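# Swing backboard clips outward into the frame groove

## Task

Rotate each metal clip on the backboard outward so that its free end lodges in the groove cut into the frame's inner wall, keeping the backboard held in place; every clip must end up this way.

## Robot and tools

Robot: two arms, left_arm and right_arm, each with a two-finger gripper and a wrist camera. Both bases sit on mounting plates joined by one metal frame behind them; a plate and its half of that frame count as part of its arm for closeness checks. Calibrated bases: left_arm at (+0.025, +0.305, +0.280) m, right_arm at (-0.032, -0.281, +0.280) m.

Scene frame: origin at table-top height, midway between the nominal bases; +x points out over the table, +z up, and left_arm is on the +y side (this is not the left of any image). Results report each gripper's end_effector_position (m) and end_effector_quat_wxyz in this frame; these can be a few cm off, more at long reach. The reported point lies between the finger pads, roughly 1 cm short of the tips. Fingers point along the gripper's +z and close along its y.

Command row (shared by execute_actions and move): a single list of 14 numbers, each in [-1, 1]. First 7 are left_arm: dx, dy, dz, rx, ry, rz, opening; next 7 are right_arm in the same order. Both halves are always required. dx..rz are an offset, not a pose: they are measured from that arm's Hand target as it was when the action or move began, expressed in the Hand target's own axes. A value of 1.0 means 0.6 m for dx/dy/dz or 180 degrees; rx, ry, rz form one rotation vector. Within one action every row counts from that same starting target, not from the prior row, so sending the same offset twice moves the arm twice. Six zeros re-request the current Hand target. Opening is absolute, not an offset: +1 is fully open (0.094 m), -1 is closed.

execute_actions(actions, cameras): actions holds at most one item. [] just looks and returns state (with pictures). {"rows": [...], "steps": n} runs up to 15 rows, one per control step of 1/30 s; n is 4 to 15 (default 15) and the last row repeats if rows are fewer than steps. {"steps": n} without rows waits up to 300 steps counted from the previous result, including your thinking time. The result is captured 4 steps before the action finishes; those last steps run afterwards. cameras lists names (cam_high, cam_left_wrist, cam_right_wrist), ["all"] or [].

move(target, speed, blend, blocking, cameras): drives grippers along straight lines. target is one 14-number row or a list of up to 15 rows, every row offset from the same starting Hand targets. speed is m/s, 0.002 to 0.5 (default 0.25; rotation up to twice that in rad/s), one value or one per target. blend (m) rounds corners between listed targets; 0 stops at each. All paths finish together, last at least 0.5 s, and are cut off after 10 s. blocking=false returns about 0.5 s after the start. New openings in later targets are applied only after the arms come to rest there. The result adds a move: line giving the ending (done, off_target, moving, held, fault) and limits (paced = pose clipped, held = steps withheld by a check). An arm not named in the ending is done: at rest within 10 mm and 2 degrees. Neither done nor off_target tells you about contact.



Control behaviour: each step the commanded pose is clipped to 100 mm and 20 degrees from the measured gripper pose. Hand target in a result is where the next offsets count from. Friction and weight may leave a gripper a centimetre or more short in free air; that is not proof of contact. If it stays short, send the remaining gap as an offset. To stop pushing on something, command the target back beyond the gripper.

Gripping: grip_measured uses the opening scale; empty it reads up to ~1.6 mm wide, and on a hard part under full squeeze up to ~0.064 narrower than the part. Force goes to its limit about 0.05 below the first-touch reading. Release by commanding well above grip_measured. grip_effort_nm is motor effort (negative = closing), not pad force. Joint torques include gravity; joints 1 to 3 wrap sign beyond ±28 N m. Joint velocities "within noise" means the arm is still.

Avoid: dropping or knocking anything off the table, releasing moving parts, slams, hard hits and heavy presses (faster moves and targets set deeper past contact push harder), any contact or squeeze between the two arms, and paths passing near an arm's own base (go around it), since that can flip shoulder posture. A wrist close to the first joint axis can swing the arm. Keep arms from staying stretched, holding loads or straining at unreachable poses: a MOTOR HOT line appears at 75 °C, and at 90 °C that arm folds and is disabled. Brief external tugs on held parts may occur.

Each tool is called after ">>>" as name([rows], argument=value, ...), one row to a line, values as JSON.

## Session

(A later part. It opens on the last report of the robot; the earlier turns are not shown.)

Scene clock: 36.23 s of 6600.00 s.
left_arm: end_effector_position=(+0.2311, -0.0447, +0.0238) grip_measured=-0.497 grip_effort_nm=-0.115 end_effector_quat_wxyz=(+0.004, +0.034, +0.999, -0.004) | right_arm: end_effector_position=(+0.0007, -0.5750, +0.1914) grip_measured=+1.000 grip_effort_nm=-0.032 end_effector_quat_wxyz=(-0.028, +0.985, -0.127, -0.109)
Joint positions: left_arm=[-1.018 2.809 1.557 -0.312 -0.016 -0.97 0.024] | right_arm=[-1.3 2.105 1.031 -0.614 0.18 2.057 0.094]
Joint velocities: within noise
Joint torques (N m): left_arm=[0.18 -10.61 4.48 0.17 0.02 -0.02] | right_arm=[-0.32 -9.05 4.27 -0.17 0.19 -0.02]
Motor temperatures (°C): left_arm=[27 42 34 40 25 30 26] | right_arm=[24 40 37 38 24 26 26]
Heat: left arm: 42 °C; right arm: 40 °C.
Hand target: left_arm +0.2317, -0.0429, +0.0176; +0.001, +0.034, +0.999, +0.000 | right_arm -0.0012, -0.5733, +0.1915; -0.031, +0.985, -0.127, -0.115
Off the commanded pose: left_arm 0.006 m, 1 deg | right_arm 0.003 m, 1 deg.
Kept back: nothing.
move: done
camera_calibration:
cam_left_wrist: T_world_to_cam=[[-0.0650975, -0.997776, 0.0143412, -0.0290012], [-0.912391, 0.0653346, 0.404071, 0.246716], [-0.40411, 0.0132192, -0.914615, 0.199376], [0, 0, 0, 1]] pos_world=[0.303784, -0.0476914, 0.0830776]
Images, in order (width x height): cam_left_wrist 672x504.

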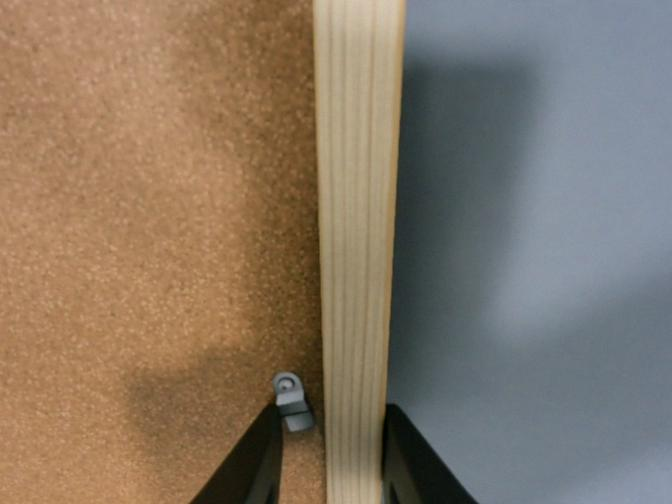

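>>> move(target=[0,0,0,0,0,0,-0.66,0,0,0,0,0,0,1], cameras=["cam_left_wrist"], speed=0.1)

>>> zoom_image(camera="cam_left_wrist", region=[230, 330, 430, 470])

Scene clock: 37.17 s of 6600.00 s.
left_arm: end_effector_position=(+0.2306, -0.0457, +0.0240) grip_measured=-0.657 grip_effort_nm=-0.134 end_effector_quat_wxyz=(+0.002, +0.034, +0.999, -0.006) | right_arm: end_effector_position=(+0.0007, -0.5750, +0.1914) grip_measured=+1.000 grip_effort_nm=-0.032 end_effector_quat_wxyz=(-0.028, +0.985, -0.127, -0.109)
Joint positions: left_arm=[-1.018 2.809 1.558 -0.312 -0.01 -0.97 0.016] | right_arm=[-1.3 2.105 1.031 -0.614 0.18 2.057 0.094]
Joint velocities: within noise
Joint torques (N m): left_arm=[0.17 -10.62 4.4 0.16 -0.04 -0.01] | right_arm=[-0.32 -9.1 4.53 -0.2 0.19 0.01]
Motor temperatures (°C): left_arm=[27 42 34 40 25 30 26] | right_arm=[24 40 37 37 24 26 26]
Heat: left arm: 42 °C; right arm: 40 °C.
Hand target: left_arm +0.2318, -0.0428, +0.0176; +0.001, +0.033, +0.999, +0.000 | right_arm -0.0012, -0.5733, +0.1915; -0.031, +0.985, -0.127, -0.115
Off the commanded pose: left_arm 0.007 m, 1 deg | right_arm 0.003 m, 1 deg.
Kept back: nothing.
move: done
camera_calibration:
cam_left_wrist: T_world_to_cam=[[-0.0646922, -0.997724, 0.0190337, -0.0302455], [-0.910592, 0.0668236, 0.407869, 0.245837], [-0.408212, 0.00905403, -0.912842, 0.200049], [0, 0, 0, 1]] pos_world=[0.303563, -0.0484156, 0.0829198]
Images, in order (width x height): cam_left_wrist 672x504.

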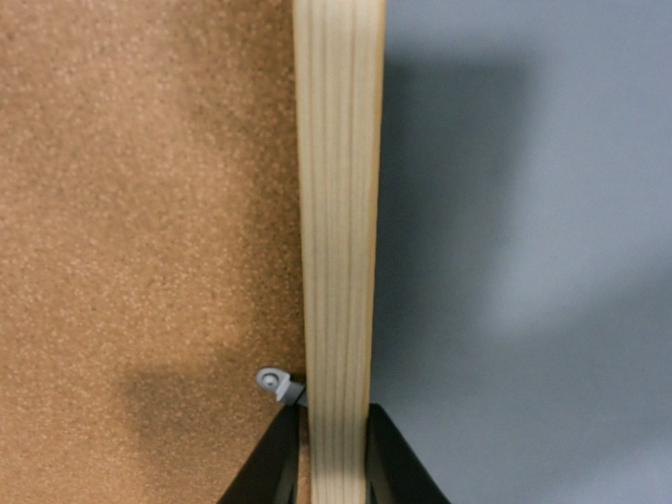

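Scaled by 2.520 from the camera's 672x504 image, which has a finer 960x720 frame.

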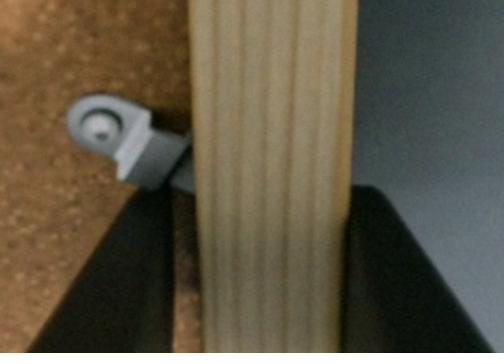

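>>> move(target=[0,0,0,0,0,0,-0.73,0,0,0,0,0,0,1], cameras=["cam_left_wrist"], speed=0.1)

>>> zoom_image(camera="cam_left_wrist", region=[230, 330, 430, 470])

Scene clock: 38.10 s of 6600.00 s.
left_arm: end_effector_position=(+0.2304, -0.0459, +0.0240) grip_measured=-0.724 grip_effort_nm=-0.281 end_effector_quat_wxyz=(+0.002, +0.034, +0.999, -0.007) | right_arm: end_effector_position=(+0.0007, -0.5750, +0.1914) grip_measured=+1.000 grip_effort_nm=-0.042 end_effector_quat_wxyz=(-0.028, +0.985, -0.127, -0.109)
Joint positions: left_arm=[-1.018 2.809 1.558 -0.312 -0.009 -0.97 0.013] | right_arm=[-1.3 2.105 1.031 -0.614 0.18 2.057 0.094]
Joint velocities: within noise
Joint torques (N m): left_arm=[0.17 -10.62 4.37 0.17 -0.06 -0.01] | right_arm=[-0.03 -9.06 4.25 -0.16 0.18 -0.03]
Motor temperatures (°C): left_arm=[27 42 34 40 25 30 26] | right_arm=[24 40 37 37 24 26 26]
Heat: left arm: 42 °C; right arm: 40 °C.
Hand target: left_arm +0.2318, -0.0428, +0.0176; +0.000, +0.033, +0.999, +0.000 | right_arm -0.0012, -0.5733, +0.1915; -0.031, +0.985, -0.127, -0.115
Off the commanded pose: left_arm 0.007 m, 1 deg | right_arm 0.003 m, 1 deg.
Kept back: nothing.
move: done
camera_calibration:
cam_left_wrist: T_world_to_cam=[[-0.0646842, -0.997701, 0.0202076, -0.0305059], [-0.910134, 0.0672871, 0.408815, 0.245575], [-0.409235, 0.00805229, -0.912394, 0.200156], [0, 0, 0, 1]] pos_world=[0.303443, -0.0485715, 0.0828431]
Images, in order (width x height): cam_left_wrist 672x504.

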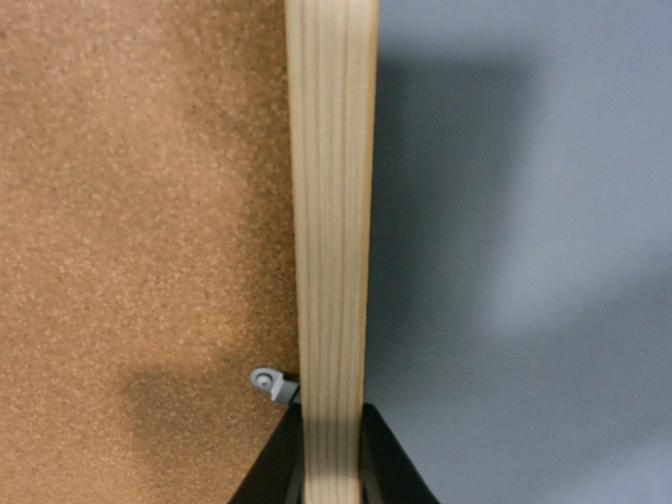

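Scaled by 2.520 from the camera's 672x504 image, which has a finer 960x720 frame.

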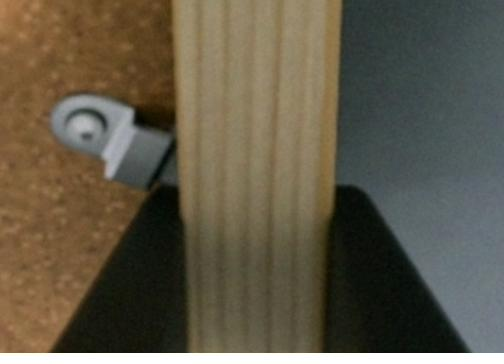

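>>> move(target=[-0.013,0,0,0,0,0,-0.66,0,0,0,0,0,0,1], cameras=["cam_left_wrist"], speed=0.1)

>>> zoom_image(camera="cam_left_wrist", region=[230, 330, 430, 470])

Scene clock: 39.03 s of 6600.00 s.
left_arm: end_effector_position=(+0.2330, -0.0451, +0.0238) grip_measured=-0.663 grip_effort_nm=0.159 end_effector_quat_wxyz=(-0.005, +0.034, +0.999, -0.004) | right_arm: end_effector_position=(+0.0007, -0.5750, +0.1914) grip_measured=+1.000 grip_effort_nm=-0.037 end_effector_quat_wxyz=(-0.028, +0.985, -0.127, -0.109)
Joint positions: left_arm=[-1.008 2.817 1.58 -0.337 -0.001 -0.96 0.016] | right_arm=[-1.3 2.105 1.031 -0.614 0.18 2.057 0.094]
Joint velocities: within noise
Joint torques (N m): left_arm=[0.64 -10.61 4.72 0.21 -0.14 0.03] | right_arm=[-0.1 -9.21 4.45 -0.18 0.18 0]
Motor temperatures (°C): left_arm=[27 41 34 40 25 30 26] | right_arm=[24 40 37 37 24 26 26]
Heat: left arm: 41 °C; right arm: 40 °C.
Hand target: left_arm +0.2395, -0.0433, +0.0175; +0.000, +0.033, +0.999, +0.000 | right_arm -0.0012, -0.5733, +0.1915; -0.031, +0.985, -0.127, -0.115
Off the commanded pose: left_arm 0.009 m, 1 deg | right_arm 0.003 m, 1 deg.
Kept back: nothing.
move: done
camera_calibration:
cam_left_wrist: T_world_to_cam=[[-0.0646674, -0.997795, 0.0149519, -0.029446], [-0.904753, 0.0649453, 0.420957, 0.24628], [-0.421, 0.0136944, -0.906957, 0.203896], [0, 0, 0, 1]] pos_world=[0.306759, -0.048168, 0.0816918]
Images, in order (width x height): cam_left_wrist 672x504.

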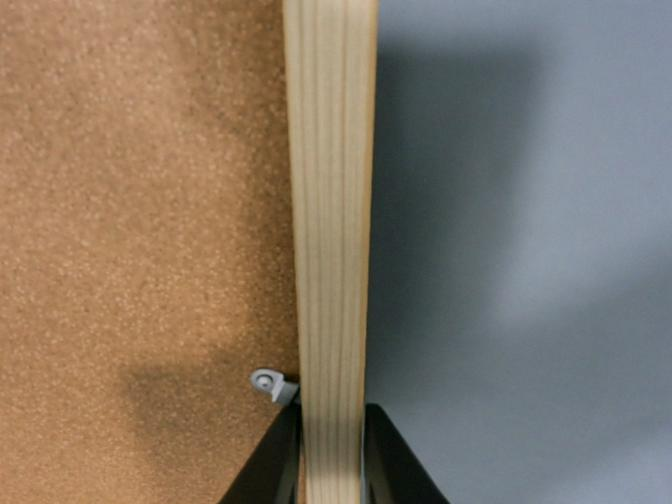

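Scaled by 2.520 from the camera's 672x504 image, which has a finer 960x720 frame.

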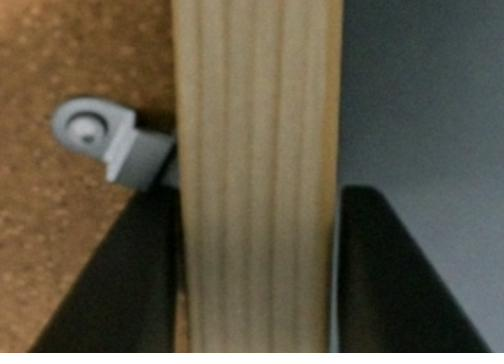

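>>> move([
  [-0.008,0,-0.0,0,0,0,0.064,0,0,0,0,0,0,1],
  [0,0,-0.06,0,0,0,0.064,0,0,0,0,0,0,1],
  [-0.1735,0.002,-0.0442,0,0,0,0.064,0,0,0,0,0,0,1],
], cameras=["cam_left_wrist"], speed=0.15)

Scene clock: 42.70 s of 6600.00 s.
left_arm: end_effector_position=(+0.3438, -0.0498, +0.0490) grip_measured=+0.061 grip_effort_nm=0.159 end_effector_quat_wxyz=(+0.001, +0.028, +1.000, -0.007) | right_arm: end_effector_position=(+0.0007, -0.5750, +0.1914) grip_measured=+1.000 grip_effort_nm=-0.037 end_effector_quat_wxyz=(-0.028, +0.985, -0.127, -0.109)
Joint positions: left_arm=[-0.815 2.924 2.006 -0.641 -0.006 -0.779 0.05] | right_arm=[-1.3 2.105 1.031 -0.614 0.18 2.057 0.094]
Joint velocities: within noise
Joint torques (N m): left_arm=[-0.43 -12.45 6.32 0.11 -0.09 0.02] | right_arm=[-0.18 -9.05 4.38 -0.19 0.2 0]
Motor temperatures (°C): left_arm=[27 42 34 39 25 30 26] | right_arm=[24 40 37 37 24 26 26]
Heat: left arm: 42 °C; right arm: 40 °C.
Hand target: left_arm +0.3434, -0.0492, +0.0442; +0.001, +0.034, +0.999, +0.000 | right_arm -0.0012, -0.5733, +0.1915; -0.031, +0.985, -0.127, -0.115
Off the commanded pose: left_arm 0.005 m, 1 deg | right_arm 0.003 m, 1 deg.
Kept back: nothing.
move: done
camera_calibration:
cam_left_wrist: T_world_to_cam=[[-0.0536413, -0.998323, 0.021778, -0.0314739], [-0.910735, 0.0578555, 0.408919, 0.338568], [-0.409493, 0.00210096, -0.912311, 0.269181], [0, 0, 0, 1]] pos_world=[0.416885, -0.0515747, 0.107815]
Images, in order (width x height): cam_left_wrist 672x504.

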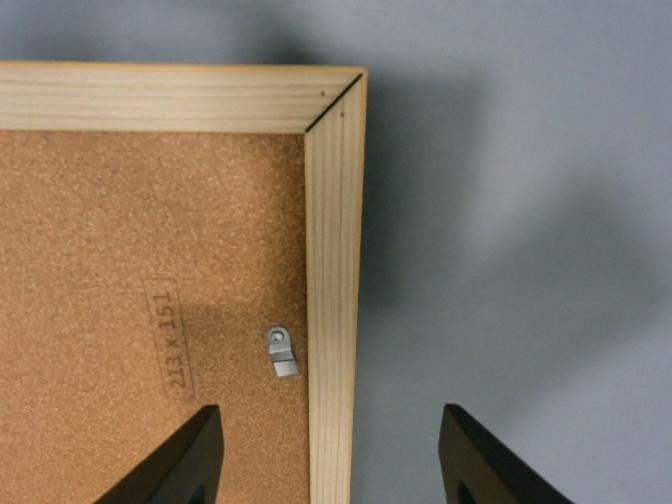

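>>> move(target=[0.0082,0.001,0.0375,0,0,0,0.064,0,0,0,0,0,0,1], cameras=["cam_left_wrist"], speed=0.1)

Scene clock: 43.80 s of 6600.00 s.
left_arm: end_effector_position=(+0.3364, -0.0436, +0.0264) grip_measured=+0.061 grip_effort_nm=0.159 end_effector_quat_wxyz=(-0.007, +0.030, +1.000, +0.002) | right_arm: end_effector_position=(+0.0007, -0.5750, +0.1914) grip_measured=+1.000 grip_effort_nm=-0.037 end_effector_quat_wxyz=(-0.028, +0.985, -0.127, -0.109)
Joint positions: left_arm=[-0.817 2.982 2.026 -0.628 -0.006 -0.778 0.05] | right_arm=[-1.3 2.105 1.031 -0.614 0.18 2.057 0.094]
Joint velocities: within noise
Joint torques (N m): left_arm=[-0.7 -12.45 5.93 0.28 -0.09 -0.03] | right_arm=[0.05 -9.13 4.37 -0.19 0.23 -0.02]
Motor temperatures (°C): left_arm=[27 42 34 39 25 30 26] | right_arm=[24 40 37 37 24 26 26]
Heat: left arm: 42 °C; right arm: 40 °C.
Hand target: left_arm +0.3386, -0.0481, +0.0217; +0.000, +0.033, +0.999, +0.000 | right_arm -0.0012, -0.5733, +0.1915; -0.031, +0.985, -0.127, -0.115
Off the commanded pose: left_arm 0.007 m, 1 deg | right_arm 0.003 m, 1 deg.
Kept back: nothing.
move: done
camera_calibration:
cam_left_wrist: T_world_to_cam=[[-0.056434, -0.998398, 0.00407224, -0.0238031], [-0.903542, 0.0528067, 0.425234, 0.337575], [-0.424767, 0.0203182, -0.905074, 0.251269], [0, 0, 0, 1]] pos_world=[0.4104, -0.0466965, 0.0839662]
Images, in order (width x height): cam_left_wrist 672x504.

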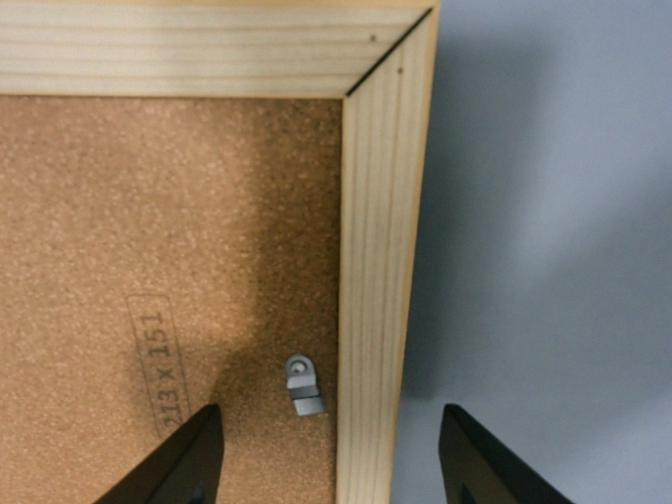

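>>> move(target=[-0.0067,-0.0117,0.005,0,0,0,0.064,0,0,0,0,0,0,1], cameras=["cam_left_wrist"], speed=0.1)

Scene clock: 44.73 s of 6600.00 s.
left_arm: end_effector_position=(+0.3462, -0.0575, +0.0263) grip_measured=+0.061 grip_effort_nm=0.159 end_effector_quat_wxyz=(+0.004, +0.032, +0.999, -0.010) | right_arm: end_effector_position=(+0.0007, -0.5750, +0.1914) grip_measured=+1.000 grip_effort_nm=-0.037 end_effector_quat_wxyz=(-0.028, +0.985, -0.127, -0.109)
Joint positions: left_arm=[-0.822 3.017 2.106 -0.641 -0.006 -0.778 0.05] | right_arm=[-1.3 2.105 1.031 -0.614 0.18 2.057 0.094]
Joint velocities: within noise
Joint torques (N m): left_arm=[-0.73 -12.31 6.17 0.08 -0.09 -0.07] | right_arm=[-0.02 -9.14 4.37 -0.2 0.18 0.02]
Motor temperatures (°C): left_arm=[27 42 34 39 25 30 26] | right_arm=[24 40 37 37 24 26 26]
Heat: left arm: 42 °C; right arm: 40 °C.
Hand target: left_arm +0.3421, -0.0555, +0.0187; +0.000, +0.033, +0.999, +0.000 | right_arm -0.0012, -0.5733, +0.1915; -0.031, +0.985, -0.127, -0.115
Off the commanded pose: left_arm 0.009 m, 1 deg | right_arm 0.003 m, 1 deg.
Kept back: nothing.
move: done
camera_calibration:
cam_left_wrist: T_world_to_cam=[[-0.0605161, -0.997804, 0.0269338, -0.0362076], [-0.912532, 0.066239, 0.403606, 0.351677], [-0.404504, -0.000153261, -0.914536, 0.247654], [0, 0, 0, 1]] pos_world=[0.418902, -0.0593848, 0.0855244]
Images, in order (width x height): cam_left_wrist 672x504.

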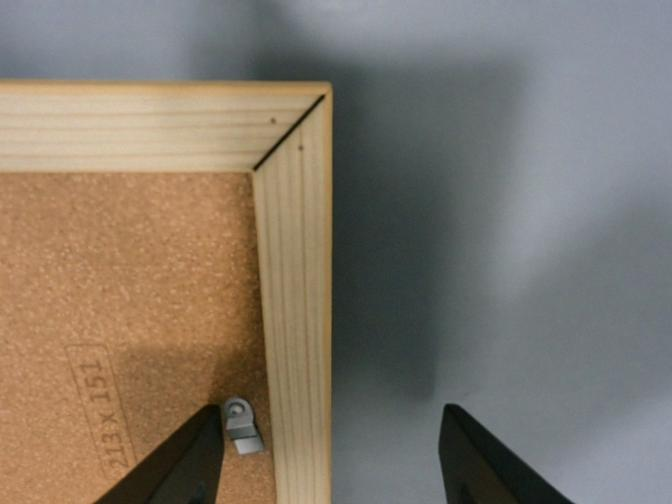

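>>> move(target=[0.011,0.009,0.0,0,0,0,0.064,0,0,0,0,0,0,1], cameras=[], speed=0.1)

Scene clock: 45.67 s of 6600.00 s.
left_arm: end_effector_position=(+0.3450, -0.0569, +0.0253) grip_measured=+0.061 grip_effort_nm=0.159 end_effector_quat_wxyz=(+0.008, +0.033, +0.999, -0.011) | right_arm: end_effector_position=(+0.0007, -0.5750, +0.1914) grip_measured=+1.000 grip_effort_nm=-0.037 end_effector_quat_wxyz=(-0.028, +0.985, -0.127, -0.109)
Joint positions: left_arm=[-0.824 3.009 2.082 -0.618 -0.01 -0.778 0.05] | right_arm=[-1.3 2.105 1.031 -0.614 0.18 2.057 0.094]
Joint velocities: within noise
Joint torques (N m): left_arm=[-0.62 -14.17 2.32 0.28 -0.04 -0.09] | right_arm=[-0.03 -9.13 4.4 -0.22 0.19 -0.06]
Motor temperatures (°C): left_arm=[27 42 34 39 25 30 26] | right_arm=[24 40 37 37 24 26 26]
Heat: left arm: 42 °C; right arm: 40 °C.
Hand target: left_arm +0.3359, -0.0497, +0.0187; +0.000, +0.034, +0.999, +0.000 | right_arm -0.0012, -0.5733, +0.1915; -0.031, +0.985, -0.127, -0.115
Off the commanded pose: left_arm 0.013 m, 2 deg | right_arm 0.003 m, 1 deg.
Kept back: nothing.
move: off_target (left_arm)
No camera images: "cameras" was empty.

>>> move([
  [-0.009,-0.0075,-0.038,0,0,0,0.064,0,0,0,0,0,0,1],
  [-0.009,-0.0075,-0.0013,0,0,0,0.064,0,0,0,0,0,0,1],
], cameras=["cam_left_wrist"], speed=0.1)

Scene clock: 46.70 s of 6600.00 s.
left_arm: end_effector_position=(+0.3420, -0.0536, +0.0259) grip_measured=+0.061 grip_effort_nm=0.159 end_effector_quat_wxyz=(+0.001, +0.033, +0.999, -0.003) | right_arm: end_effector_position=(+0.0007, -0.5750, +0.1914) grip_measured=+1.000 grip_effort_nm=-0.032 end_effector_quat_wxyz=(-0.028, +0.985, -0.127, -0.109)
Joint positions: left_arm=[-0.824 3.011 2.089 -0.645 -0.01 -0.778 0.05] | right_arm=[-1.3 2.105 1.031 -0.614 0.18 2.057 0.094]
Joint velocities: within noise
Joint torques (N m): left_arm=[-0.55 -12.29 6.16 0.17 -0.05 -0.08] | right_arm=[-0.12 -9.09 4.15 -0.19 0.19 -0.01]
Motor temperatures (°C): left_arm=[27 42 34 39 25 30 26] | right_arm=[24 40 37 37 24 26 26]
Heat: left arm: 42 °C; right arm: 40 °C.
Hand target: left_arm +0.3409, -0.0544, +0.0194; +0.000, +0.034, +0.999, +0.000 | right_arm -0.0012, -0.5733, +0.1915; -0.031, +0.985, -0.127, -0.115
Off the commanded pose: left_arm 0.007 m, 0 deg | right_arm 0.003 m, 1 deg.
Kept back: nothing.
move: done
camera_calibration:
cam_left_wrist: T_world_to_cam=[[-0.0631936, -0.99791, 0.0135054, -0.0313796], [-0.909607, 0.0631593, 0.41064, 0.346486], [-0.410635, 0.0136652, -0.911697, 0.24835], [0, 0, 0, 1]] pos_world=[0.415165, -0.0565916, 0.0845626]
Images, in order (width x height): cam_left_wrist 672x504.

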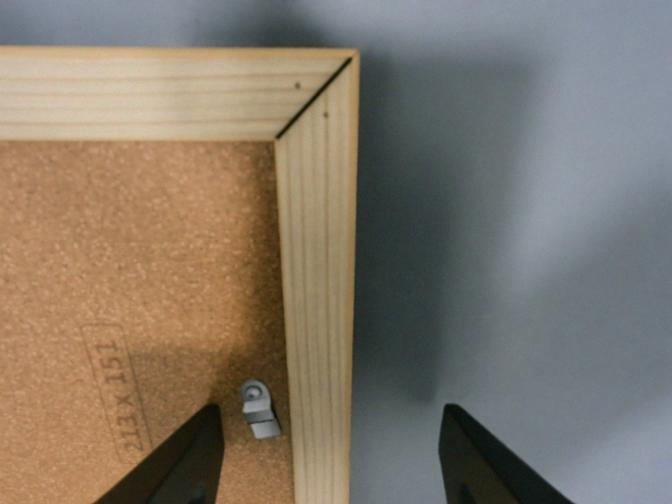

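>>> move(target=[0.001,0,0,0,0,0,-0.45,0,0,0,0,0,0,1], cameras=["cam_left_wrist"], speed=0.1)

>>> zoom_image(camera="cam_left_wrist", region=[230, 330, 430, 470])

Scene clock: 47.77 s of 6600.00 s.
left_arm: end_effector_position=(+0.3418, -0.0522, +0.0258) grip_measured=-0.447 grip_effort_nm=-0.115 end_effector_quat_wxyz=(+0.000, +0.033, +0.999, +0.000) | right_arm: end_effector_position=(+0.0007, -0.5750, +0.1914) grip_measured=+1.000 grip_effort_nm=-0.032 end_effector_quat_wxyz=(-0.028, +0.985, -0.127, -0.109)
Joint positions: left_arm=[-0.824 3.011 2.089 -0.65 -0.014 -0.778 0.026] | right_arm=[-1.3 2.105 1.031 -0.614 0.18 2.057 0.094]
Joint velocities: within noise
Joint torques (N m): left_arm=[-0.61 -12.45 5.86 0.23 0 -0.09] | right_arm=[-0.16 -9.11 4.27 -0.15 0.18 0]
Motor temperatures (°C): left_arm=[27 42 34 39 25 30 26] | right_arm=[24 41 37 37 24 26 26]
Heat: left arm: 42 °C; right arm: 41 °C.
Hand target: left_arm +0.3404, -0.0545, +0.0195; +0.000, +0.034, +0.999, +0.000 | right_arm -0.0012, -0.5733, +0.1915; -0.031, +0.985, -0.127, -0.115
Off the commanded pose: left_arm 0.007 m, 0 deg | right_arm 0.003 m, 1 deg.
Kept back: nothing.
move: done
camera_calibration:
cam_left_wrist: T_world_to_cam=[[-0.0632472, -0.997973, 0.00703447, -0.0298078], [-0.90954, 0.060541, 0.411184, 0.346037], [-0.410777, 0.0196081, -0.911525, 0.248487], [0, 0, 0, 1]] pos_world=[0.414922, -0.0555691, 0.0844272]
Images, in order (width x height): cam_left_wrist 672x504.

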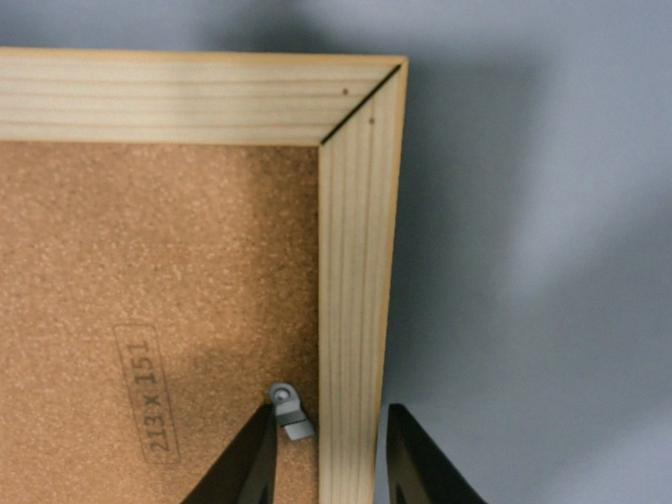

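Scaled by 2.520 from the camera's 672x504 image, which has a finer 960x720 frame.

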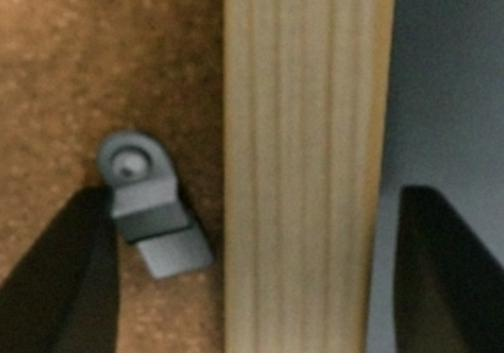

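>>> move(target=[0.001,0,0.002,0,0,0,-0.62,0,0,0,0,0,0,1], cameras=["cam_left_wrist"], speed=0.1)

>>> zoom_image(camera="cam_left_wrist", region=[230, 330, 430, 470])

Scene clock: 48.70 s of 6600.00 s.
left_arm: end_effector_position=(+0.3419, -0.0529, +0.0258) grip_measured=-0.616 grip_effort_nm=-0.183 end_effector_quat_wxyz=(+0.001, +0.033, +0.999, -0.001) | right_arm: end_effector_position=(+0.0007, -0.5750, +0.1914) grip_measured=+1.000 grip_effort_nm=-0.037 end_effector_quat_wxyz=(-0.028, +0.985, -0.127, -0.109)
Joint positions: left_arm=[-0.824 3.011 2.089 -0.647 -0.013 -0.779 0.018] | right_arm=[-1.3 2.105 1.031 -0.614 0.18 2.057 0.094]
Joint velocities: within noise
Joint torques (N m): left_arm=[-0.69 -12.27 5.79 0.24 -0.02 -0.08] | right_arm=[0.03 -9.13 4.31 -0.18 0.2 -0.02]
Motor temperatures (°C): left_arm=[27 42 34 39 25 30 26] | right_arm=[24 41 37 37 24 26 26]
Heat: left arm: 42 °C; right arm: 41 °C.
Hand target: left_arm +0.3398, -0.0545, +0.0183; +0.000, +0.033, +0.999, +0.000 | right_arm -0.0012, -0.5733, +0.1915; -0.031, +0.985, -0.127, -0.115
Off the commanded pose: left_arm 0.008 m, 0 deg | right_arm 0.003 m, 1 deg.
Kept back: nothing.
move: done
camera_calibration:
cam_left_wrist: T_world_to_cam=[[-0.0624585, -0.997997, 0.0100012, -0.0307972], [-0.909626, 0.0610458, 0.410919, 0.346252], [-0.410706, 0.016568, -0.911617, 0.248369], [0, 0, 0, 1]] pos_world=[0.415043, -0.0559877, 0.0844442]
Images, in order (width x height): cam_left_wrist 672x504.

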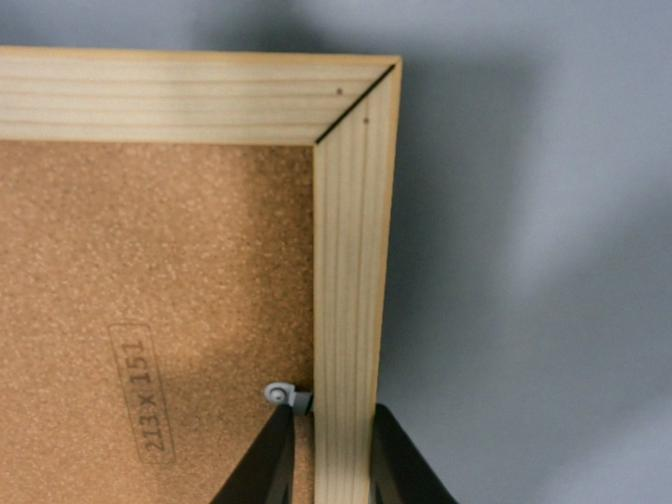

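Scaled by 2.520 from the camera's 672x504 image, which has a finer 960x720 frame.

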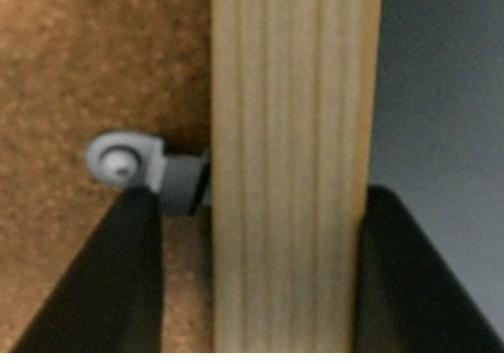

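>>> move(target=[0.0,0,0.0,0,0,0,-0.72,0,0,0,0,0,0,1], cameras=["cam_left_wrist"], speed=0.1)

>>> zoom_image(camera="cam_left_wrist", region=[230, 330, 430, 470])

Scene clock: 49.63 s of 6600.00 s.
left_arm: end_effector_position=(+0.3418, -0.0540, +0.0258) grip_measured=-0.716 grip_effort_nm=-0.183 end_effector_quat_wxyz=(+0.001, +0.033, +0.999, -0.003) | right_arm: end_effector_position=(+0.0007, -0.5750, +0.1914) grip_measured=+1.000 grip_effort_nm=-0.037 end_effector_quat_wxyz=(-0.028, +0.985, -0.127, -0.109)
Joint positions: left_arm=[-0.825 3.011 2.089 -0.644 -0.01 -0.779 0.013] | right_arm=[-1.3 2.105 1.031 -0.614 0.18 2.057 0.094]
Joint velocities: within noise
Joint torques (N m): left_arm=[-0.64 -12.29 5.79 0.21 -0.05 -0.08] | right_arm=[-0.17 -9.11 4.42 -0.2 0.16 0]
Motor temperatures (°C): left_arm=[27 42 34 39 25 30 26] | right_arm=[24 41 37 37 24 26 26]
Heat: left arm: 42 °C; right arm: 41 °C.
Hand target: left_arm +0.3398, -0.0544, +0.0183; +0.000, +0.033, +0.999, +0.000 | right_arm -0.0012, -0.5733, +0.1915; -0.031, +0.985, -0.127, -0.115
Off the commanded pose: left_arm 0.008 m, 0 deg | right_arm 0.003 m, 1 deg.
Kept back: nothing.
move: done
camera_calibration:
cam_left_wrist: T_world_to_cam=[[-0.0628111, -0.99793, 0.0137827, -0.0318551], [-0.909736, 0.0629281, 0.410391, 0.346401], [-0.410409, 0.0132385, -0.911805, 0.248089], [0, 0, 0, 1]] pos_world=[0.41495, -0.0568718, 0.0844877]
Images, in order (width x height): cam_left_wrist 672x504.

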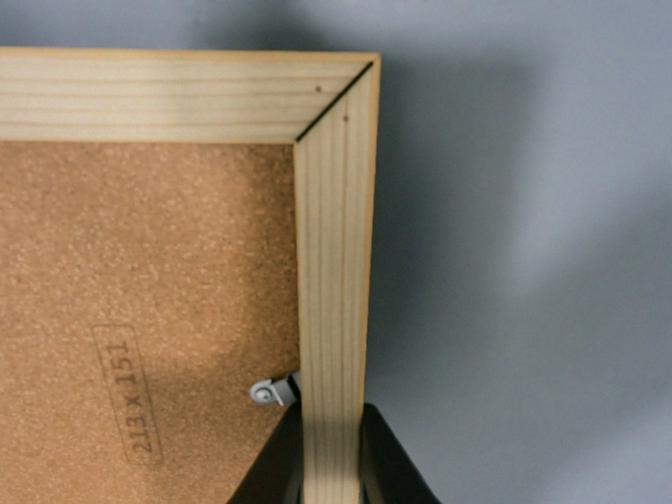

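Scaled by 2.520 from the camera's 672x504 image, which has a finer 960x720 frame.

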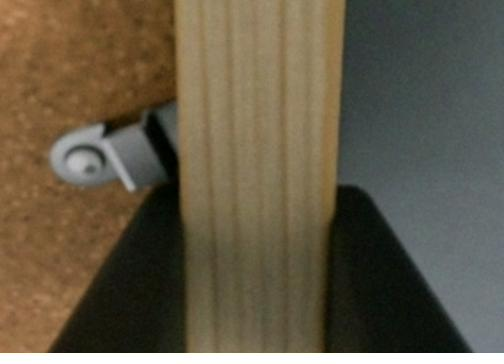

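>>> move([
  [0,0,0,0,0,0,0.064,0,0,0,0,0,0,1],
  [0,0,-0.06,0,0,0,0.064,0,0,0,0,0,0,1],
  [-0.0022,0.2747,-0.0445,0,0,0,0.064,0,0,0,0,0,0,1],
], cameras=["cam_left_wrist"], speed=0.15)

Scene clock: 52.73 s of 6600.00 s.
left_arm: end_effector_position=(+0.3445, +0.1160, +0.0355) grip_measured=+0.061 grip_effort_nm=0.159 end_effector_quat_wxyz=(-0.015, +0.027, +0.999, +0.007) | right_arm: end_effector_position=(+0.0007, -0.5750, +0.1914) grip_measured=+1.000 grip_effort_nm=-0.042 end_effector_quat_wxyz=(-0.028, +0.985, -0.127, -0.109)
Joint positions: left_arm=[-0.512 2.716 1.398 -0.283 -0.011 -0.478 0.05] | right_arm=[-1.3 2.105 1.031 -0.614 0.18 2.057 0.094]
Joint velocities: within noise
Joint torques (N m): left_arm=[-0.55 -14.64 2 0.26 -0.03 0.03] | right_arm=[-0.2 -9.09 4.25 -0.19 0.2 -0.02]
Motor temperatures (°C): left_arm=[27 43 34 39 25 30 26] | right_arm=[24 41 37 37 24 26 26]
Heat: left arm: 43 °C; right arm: 41 °C.
Hand target: left_arm +0.3522, +0.1099, +0.0450; +0.001, +0.034, +0.999, +0.000 | right_arm -0.0012, -0.5733, +0.1915; -0.031, +0.985, -0.127, -0.115
Off the commanded pose: left_arm 0.013 m, 2 deg | right_arm 0.003 m, 1 deg.
Kept back: nothing.
move: off_target (left_arm)
camera_calibration:
cam_left_wrist: T_world_to_cam=[[-0.0514305, -0.998656, -0.00636572, 0.134647], [-0.897241, 0.0434068, 0.439402, 0.331057], [-0.438535, 0.0283102, -0.898268, 0.263264], [0, 0, 0, 1]] pos_world=[0.419413, 0.112643, 0.0918717]
Images, in order (width x height): cam_left_wrist 672x504.

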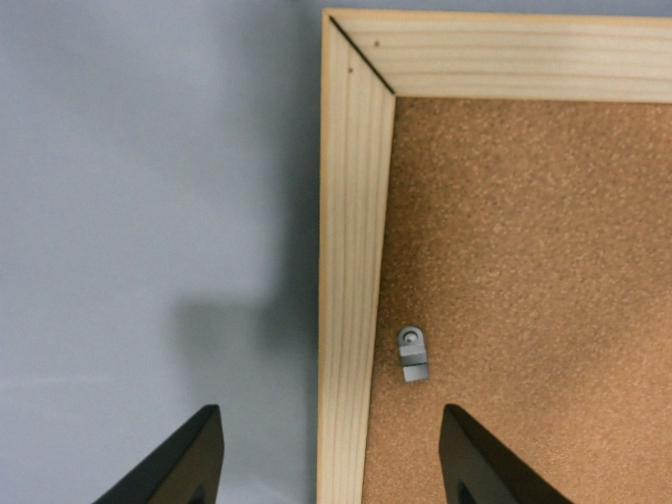

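>>> move([
  [0.002,0,-0.03,0,0,0,0.064,0,0,0,0,0,0,1],
  [0.002,0,0.0425,0,0,0,0.064,0,0,0,0,0,0,1],
], cameras=["cam_left_wrist"], speed=0.1)

Scene clock: 54.07 s of 6600.00 s.
left_arm: end_effector_position=(+0.3480, +0.1136, +0.0235) grip_measured=+0.061 grip_effort_nm=0.154 end_effector_quat_wxyz=(-0.005, +0.027, +1.000, +0.001) | right_arm: end_effector_position=(+0.0007, -0.5750, +0.1914) grip_measured=+1.000 grip_effort_nm=-0.037 end_effector_quat_wxyz=(-0.028, +0.985, -0.127, -0.109)
Joint positions: left_arm=[-0.512 2.754 1.412 -0.237 -0.011 -0.478 0.05] | right_arm=[-1.3 2.105 1.031 -0.614 0.18 2.057 0.094]
Joint velocities: within noise
Joint torques (N m): left_arm=[-0.62 -10.45 3.74 0.29 -0.04 0.01] | right_arm=[-0.2 -8.98 4.42 -0.19 0.22 0.01]
Motor temperatures (°C): left_arm=[27 43 34 39 25 30 26] | right_arm=[24 41 36 36 24 26 26]
Heat: left arm: 43 °C; right arm: 41 °C.
Hand target: left_arm +0.3508, +0.1101, +0.0194; +0.000, +0.034, +0.999, +0.000 | right_arm -0.0012, -0.5733, +0.1915; -0.031, +0.985, -0.127, -0.115
Off the commanded pose: left_arm 0.006 m, 1 deg | right_arm 0.003 m, 1 deg.
Kept back: nothing.
move: done
camera_calibration:
cam_left_wrist: T_world_to_cam=[[-0.0518555, -0.998643, 0.00490921, 0.132215], [-0.905539, 0.0490926, 0.421413, 0.342243], [-0.421082, 0.0174071, -0.906855, 0.249513], [0, 0, 0, 1]] pos_world=[0.421836, 0.110891, 0.0813974]
Images, in order (width x height): cam_left_wrist 672x504.

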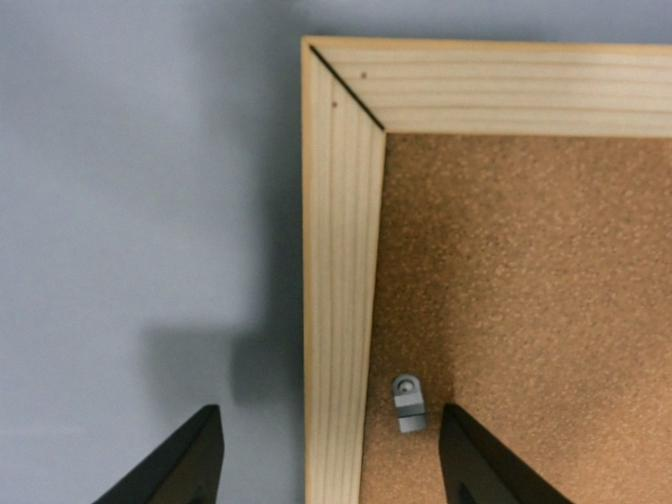

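>>> move(target=[-0.002,0,0,0,0,0,-0.62,0,0,0,0,0,0,1], cameras=["cam_left_wrist"], speed=0.1)

>>> zoom_image(camera="cam_left_wrist", region=[230, 330, 430, 470])

Scene clock: 55.00 s of 6600.00 s.
left_arm: end_effector_position=(+0.3486, +0.1134, +0.0236) grip_measured=-0.616 grip_effort_nm=-0.178 end_effector_quat_wxyz=(-0.004, +0.028, +1.000, +0.001) | right_arm: end_effector_position=(+0.0007, -0.5750, +0.1914) grip_measured=+1.000 grip_effort_nm=-0.037 end_effector_quat_wxyz=(-0.028, +0.985, -0.127, -0.109)
Joint positions: left_arm=[-0.512 2.754 1.413 -0.235 -0.011 -0.476 0.018] | right_arm=[-1.3 2.105 1.031 -0.614 0.18 2.057 0.094]
Joint velocities: within noise
Joint torques (N m): left_arm=[-0.51 -10.29 4.19 0.25 -0.03 0.02] | right_arm=[-0.17 -8.92 4.36 -0.17 0.18 0.01]
Motor temperatures (°C): left_arm=[27 43 34 39 25 30 26] | right_arm=[24 41 36 36 24 25 26]
Heat: left arm: 43 °C; right arm: 41 °C.
Hand target: left_arm +0.3521, +0.1100, +0.0194; +0.000, +0.034, +0.999, +0.000 | right_arm -0.0012, -0.5733, +0.1915; -0.031, +0.985, -0.127, -0.115
Off the commanded pose: left_arm 0.006 m, 1 deg | right_arm 0.003 m, 1 deg.
Kept back: nothing.
move: done
camera_calibration:
cam_left_wrist: T_world_to_cam=[[-0.0537518, -0.998541, 0.00513006, 0.132722], [-0.906296, 0.0509417, 0.419562, 0.342832], [-0.419211, 0.0179028, -0.907712, 0.249095], [0, 0, 0, 1]] pos_world=[0.422265, 0.110604, 0.0815858]
Images, in order (width x height): cam_left_wrist 672x504.

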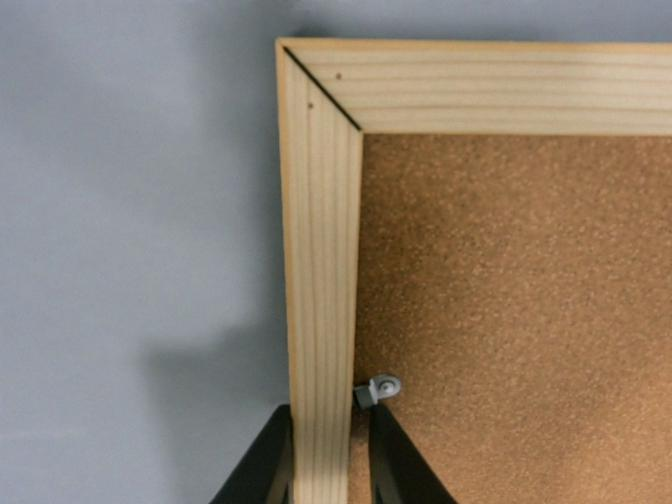

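Scaled by 2.520 from the camera's 672x504 image, which has a finer 960x720 frame.

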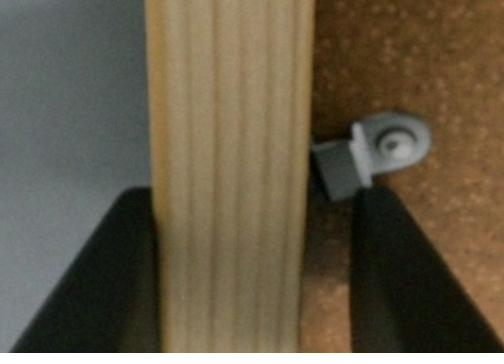

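>>> move(target=[0,0,0,0,0,0,-0.69,0,0,0,0,0,0,1], cameras=["cam_left_wrist"], speed=0.1)

>>> zoom_image(camera="cam_left_wrist", region=[230, 330, 430, 470])

Scene clock: 55.93 s of 6600.00 s.
left_arm: end_effector_position=(+0.3487, +0.1137, +0.0236) grip_measured=-0.687 grip_effort_nm=-0.115 end_effector_quat_wxyz=(-0.004, +0.028, +1.000, +0.002) | right_arm: end_effector_position=(+0.0007, -0.5750, +0.1914) grip_measured=+1.000 grip_effort_nm=-0.042 end_effector_quat_wxyz=(-0.028, +0.985, -0.127, -0.109)
Joint positions: left_arm=[-0.512 2.754 1.413 -0.235 -0.013 -0.476 0.015] | right_arm=[-1.3 2.105 1.031 -0.614 0.18 2.057 0.094]
Joint velocities: within noise
Joint torques (N m): left_arm=[-0.51 -10.3 4.18 0.25 0 0.01] | right_arm=[-0.08 -9.07 4.38 -0.21 0.21 -0.03]
Motor temperatures (°C): left_arm=[27 42 34 39 25 30 26] | right_arm=[24 41 36 36 24 25 26]
Heat: left arm: 42 °C; right arm: 41 °C.
Hand target: left_arm +0.3521, +0.1099, +0.0194; +0.000, +0.033, +0.999, +0.000 | right_arm -0.0012, -0.5733, +0.1915; -0.031, +0.985, -0.127, -0.115
Off the commanded pose: left_arm 0.007 m, 1 deg | right_arm 0.003 m, 1 deg.
Kept back: nothing.
move: done
camera_calibration:
cam_left_wrist: T_world_to_cam=[[-0.0537717, -0.998547, 0.00343715, 0.133071], [-0.906701, 0.0502673, 0.418767, 0.343211], [-0.418332, 0.0194014, -0.908087, 0.248693], [0, 0, 0, 1]] pos_world=[0.422381, 0.1108, 0.0816522]
Images, in order (width x height): cam_left_wrist 672x504.

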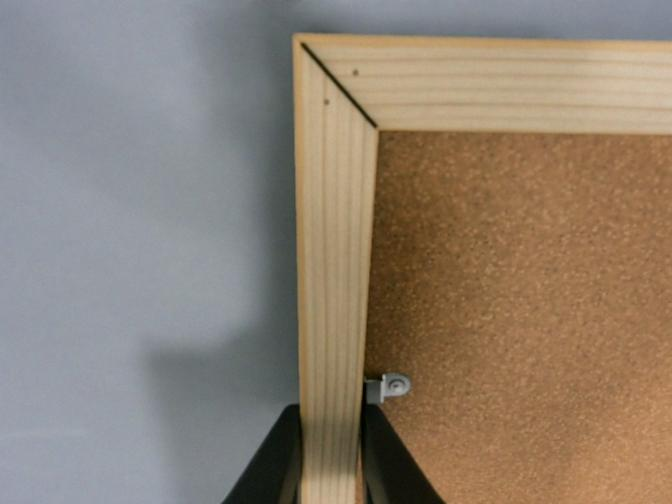

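Scaled by 2.520 from the camera's 672x504 image, which has a finer 960x720 frame.

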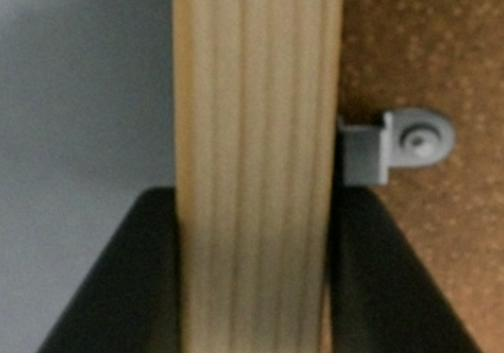

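>>> move([
  [0,0,0,0,0,0,0.064,0,0,0,0,0,0,1],
  [0,0,-0.06,0,0,0,0.064,0,0,0,0,0,0,1],
  [0.1767,0.0032,-0.06,0,0,0,0.064,0,0,0,0,0,0,1],
  [0.1767,0.0032,-0.02,0,0,0,0.064,0,0,0,0,0,0,1],
], cameras=["cam_left_wrist"], speed=0.15)

Scene clock: 58.87 s of 6600.00 s.
left_arm: end_effector_position=(+0.2442, +0.1206, +0.0349) grip_measured=+0.061 grip_effort_nm=0.159 end_effector_quat_wxyz=(-0.004, +0.037, +0.999, +0.002) | right_arm: end_effector_position=(+0.0007, -0.5750, +0.1914) grip_measured=+1.000 grip_effort_nm=-0.032 end_effector_quat_wxyz=(-0.028, +0.985, -0.127, -0.109)
Joint positions: left_arm=[-0.677 2.608 0.962 0.069 -0.012 -0.623 0.05] | right_arm=[-1.3 2.105 1.031 -0.614 0.18 2.057 0.094]
Joint velocities: within noise
Joint torques (N m): left_arm=[-0.18 -8.28 1.76 0.3 -0.03 -0.1] | right_arm=[-0.09 -8.94 4.31 -0.19 0.19 -0.05]
Motor temperatures (°C): left_arm=[27 42 34 39 25 30 26] | right_arm=[24 41 36 36 24 25 26]
Heat: left arm: 42 °C; right arm: 41 °C.
Hand target: left_arm +0.2464, +0.1190, +0.0313; +0.000, +0.033, +0.999, +0.000 | right_arm -0.0012, -0.5733, +0.1915; -0.031, +0.985, -0.127, -0.115
Off the commanded pose: left_arm 0.005 m, 1 deg | right_arm 0.003 m, 1 deg.
Kept back: nothing.
move: done
camera_calibration:
cam_left_wrist: T_world_to_cam=[[-0.0709025, -0.997474, 0.00431041, 0.138337], [-0.90573, 0.0661902, 0.418656, 0.241159], [-0.417883, 0.0257796, -0.908135, 0.214231], [0, 0, 0, 1]] pos_world=[0.317757, 0.116502, 0.0929921]
Images, in order (width x height): cam_left_wrist 672x504.

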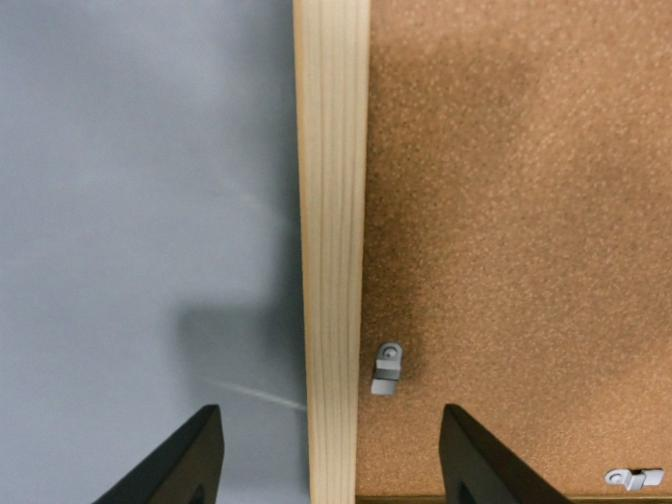

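>>> move(target=[-0.0015,0.0025,0.019,0,0,0,0.064,0,0,0,0,0,0,1], cameras=["cam_left_wrist"], speed=0.1)

Scene clock: 59.90 s of 6600.00 s.
left_arm: end_effector_position=(+0.2446, +0.1200, +0.0242) grip_measured=+0.061 grip_effort_nm=0.159 end_effector_quat_wxyz=(-0.003, +0.037, +0.999, +0.001) | right_arm: end_effector_position=(+0.0007, -0.5750, +0.1914) grip_measured=+1.000 grip_effort_nm=-0.032 end_effector_quat_wxyz=(-0.028, +0.985, -0.127, -0.109)
Joint positions: left_arm=[-0.677 2.651 0.983 0.093 -0.012 -0.623 0.05] | right_arm=[-1.3 2.105 1.031 -0.614 0.18 2.057 0.094]
Joint velocities: within noise
Joint torques (N m): left_arm=[0.34 -8.17 1.65 0.31 -0.03 -0.05] | right_arm=[-0.08 -9.18 4.23 -0.19 0.2 0]
Motor temperatures (°C): left_arm=[27 42 33 39 25 30 26] | right_arm=[24 41 36 36 24 25 26]
Heat: left arm: 42 °C; right arm: 41 °C.
Hand target: left_arm +0.2474, +0.1205, +0.0199; +0.000, +0.033, +0.999, +0.000 | right_arm -0.0012, -0.5733, +0.1915; -0.031, +0.985, -0.127, -0.115
Off the commanded pose: left_arm 0.005 m, 1 deg | right_arm 0.003 m, 1 deg.
Kept back: nothing.
move: done
camera_calibration:
cam_left_wrist: T_world_to_cam=[[-0.0704994, -0.997496, 0.00564899, 0.137718], [-0.906491, 0.0664288, 0.416967, 0.246311], [-0.416298, 0.0242751, -0.908904, 0.20447], [0, 0, 0, 1]] pos_world=[0.318108, 0.116047, 0.0823617]
Images, in order (width x height): cam_left_wrist 672x504.

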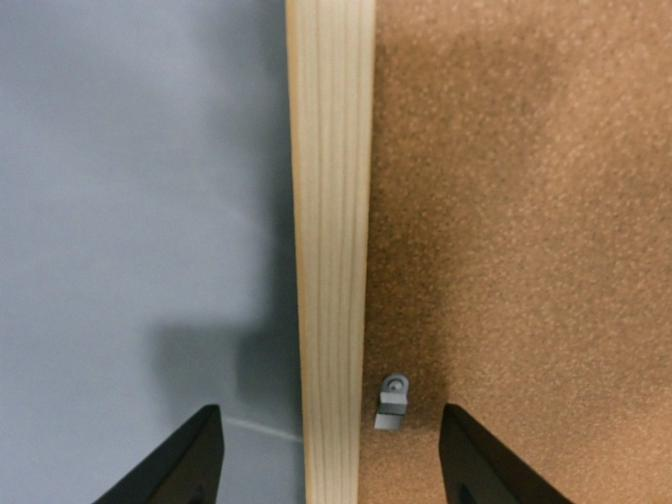

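>>> move(target=[0,0,0,0,0,0,-0.66,0,0,0,0,0,0,1], cameras=["cam_left_wrist"], speed=0.1)

>>> zoom_image(camera="cam_left_wrist", region=[230, 330, 430, 470])

Scene clock: 61.67 s of 6600.00 s.
left_arm: end_effector_position=(+0.2451, +0.1197, +0.0242) grip_measured=-0.657 grip_effort_nm=-0.110 end_effector_quat_wxyz=(-0.002, +0.037, +0.999, +0.000) | right_arm: end_effector_position=(+0.0007, -0.5750, +0.1914) grip_measured=+1.000 grip_effort_nm=-0.042 end_effector_quat_wxyz=(-0.028, +0.985, -0.127, -0.109)
Joint positions: left_arm=[-0.677 2.651 0.984 0.094 -0.012 -0.623 0.016] | right_arm=[-1.3 2.105 1.031 -0.614 0.18 2.057 0.094]
Joint velocities: within noise
Joint torques (N m): left_arm=[0.32 -8.18 1.69 0.31 -0.02 -0.05] | right_arm=[-0.09 -9.06 4.33 -0.18 0.18 -0.01]
Motor temperatures (°C): left_arm=[27 42 33 38 25 30 26] | right_arm=[24 41 36 36 24 25 26]
Heat: left arm: 42 °C; right arm: 41 °C.
Hand target: left_arm +0.2475, +0.1204, +0.0200; +0.001, +0.033, +0.999, +0.000 | right_arm -0.0012, -0.5733, +0.1915; -0.031, +0.985, -0.127, -0.115
Off the commanded pose: left_arm 0.005 m, 0 deg | right_arm 0.003 m, 1 deg.
Kept back: nothing.
move: done
camera_calibration:
cam_left_wrist: T_world_to_cam=[[-0.0704823, -0.99749, 0.00676681, 0.137352], [-0.907101, 0.0669146, 0.415559, 0.246852], [-0.414969, 0.0231514, -0.909541, 0.204495], [0, 0, 0, 1]] pos_world=[0.31846, 0.115755, 0.0824851]
Images, in order (width x height): cam_left_wrist 672x504.

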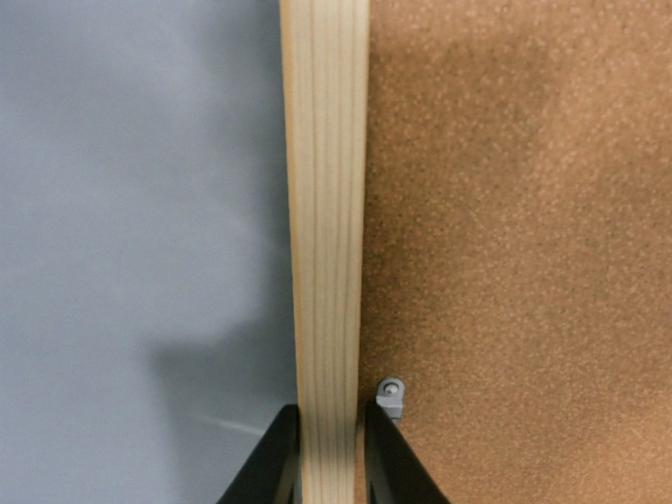

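Scaled by 2.520 from the camera's 672x504 image, which has a finer 960x720 frame.

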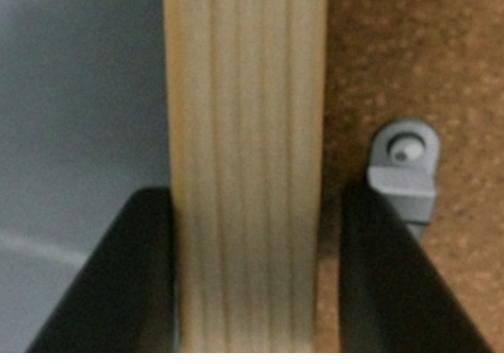

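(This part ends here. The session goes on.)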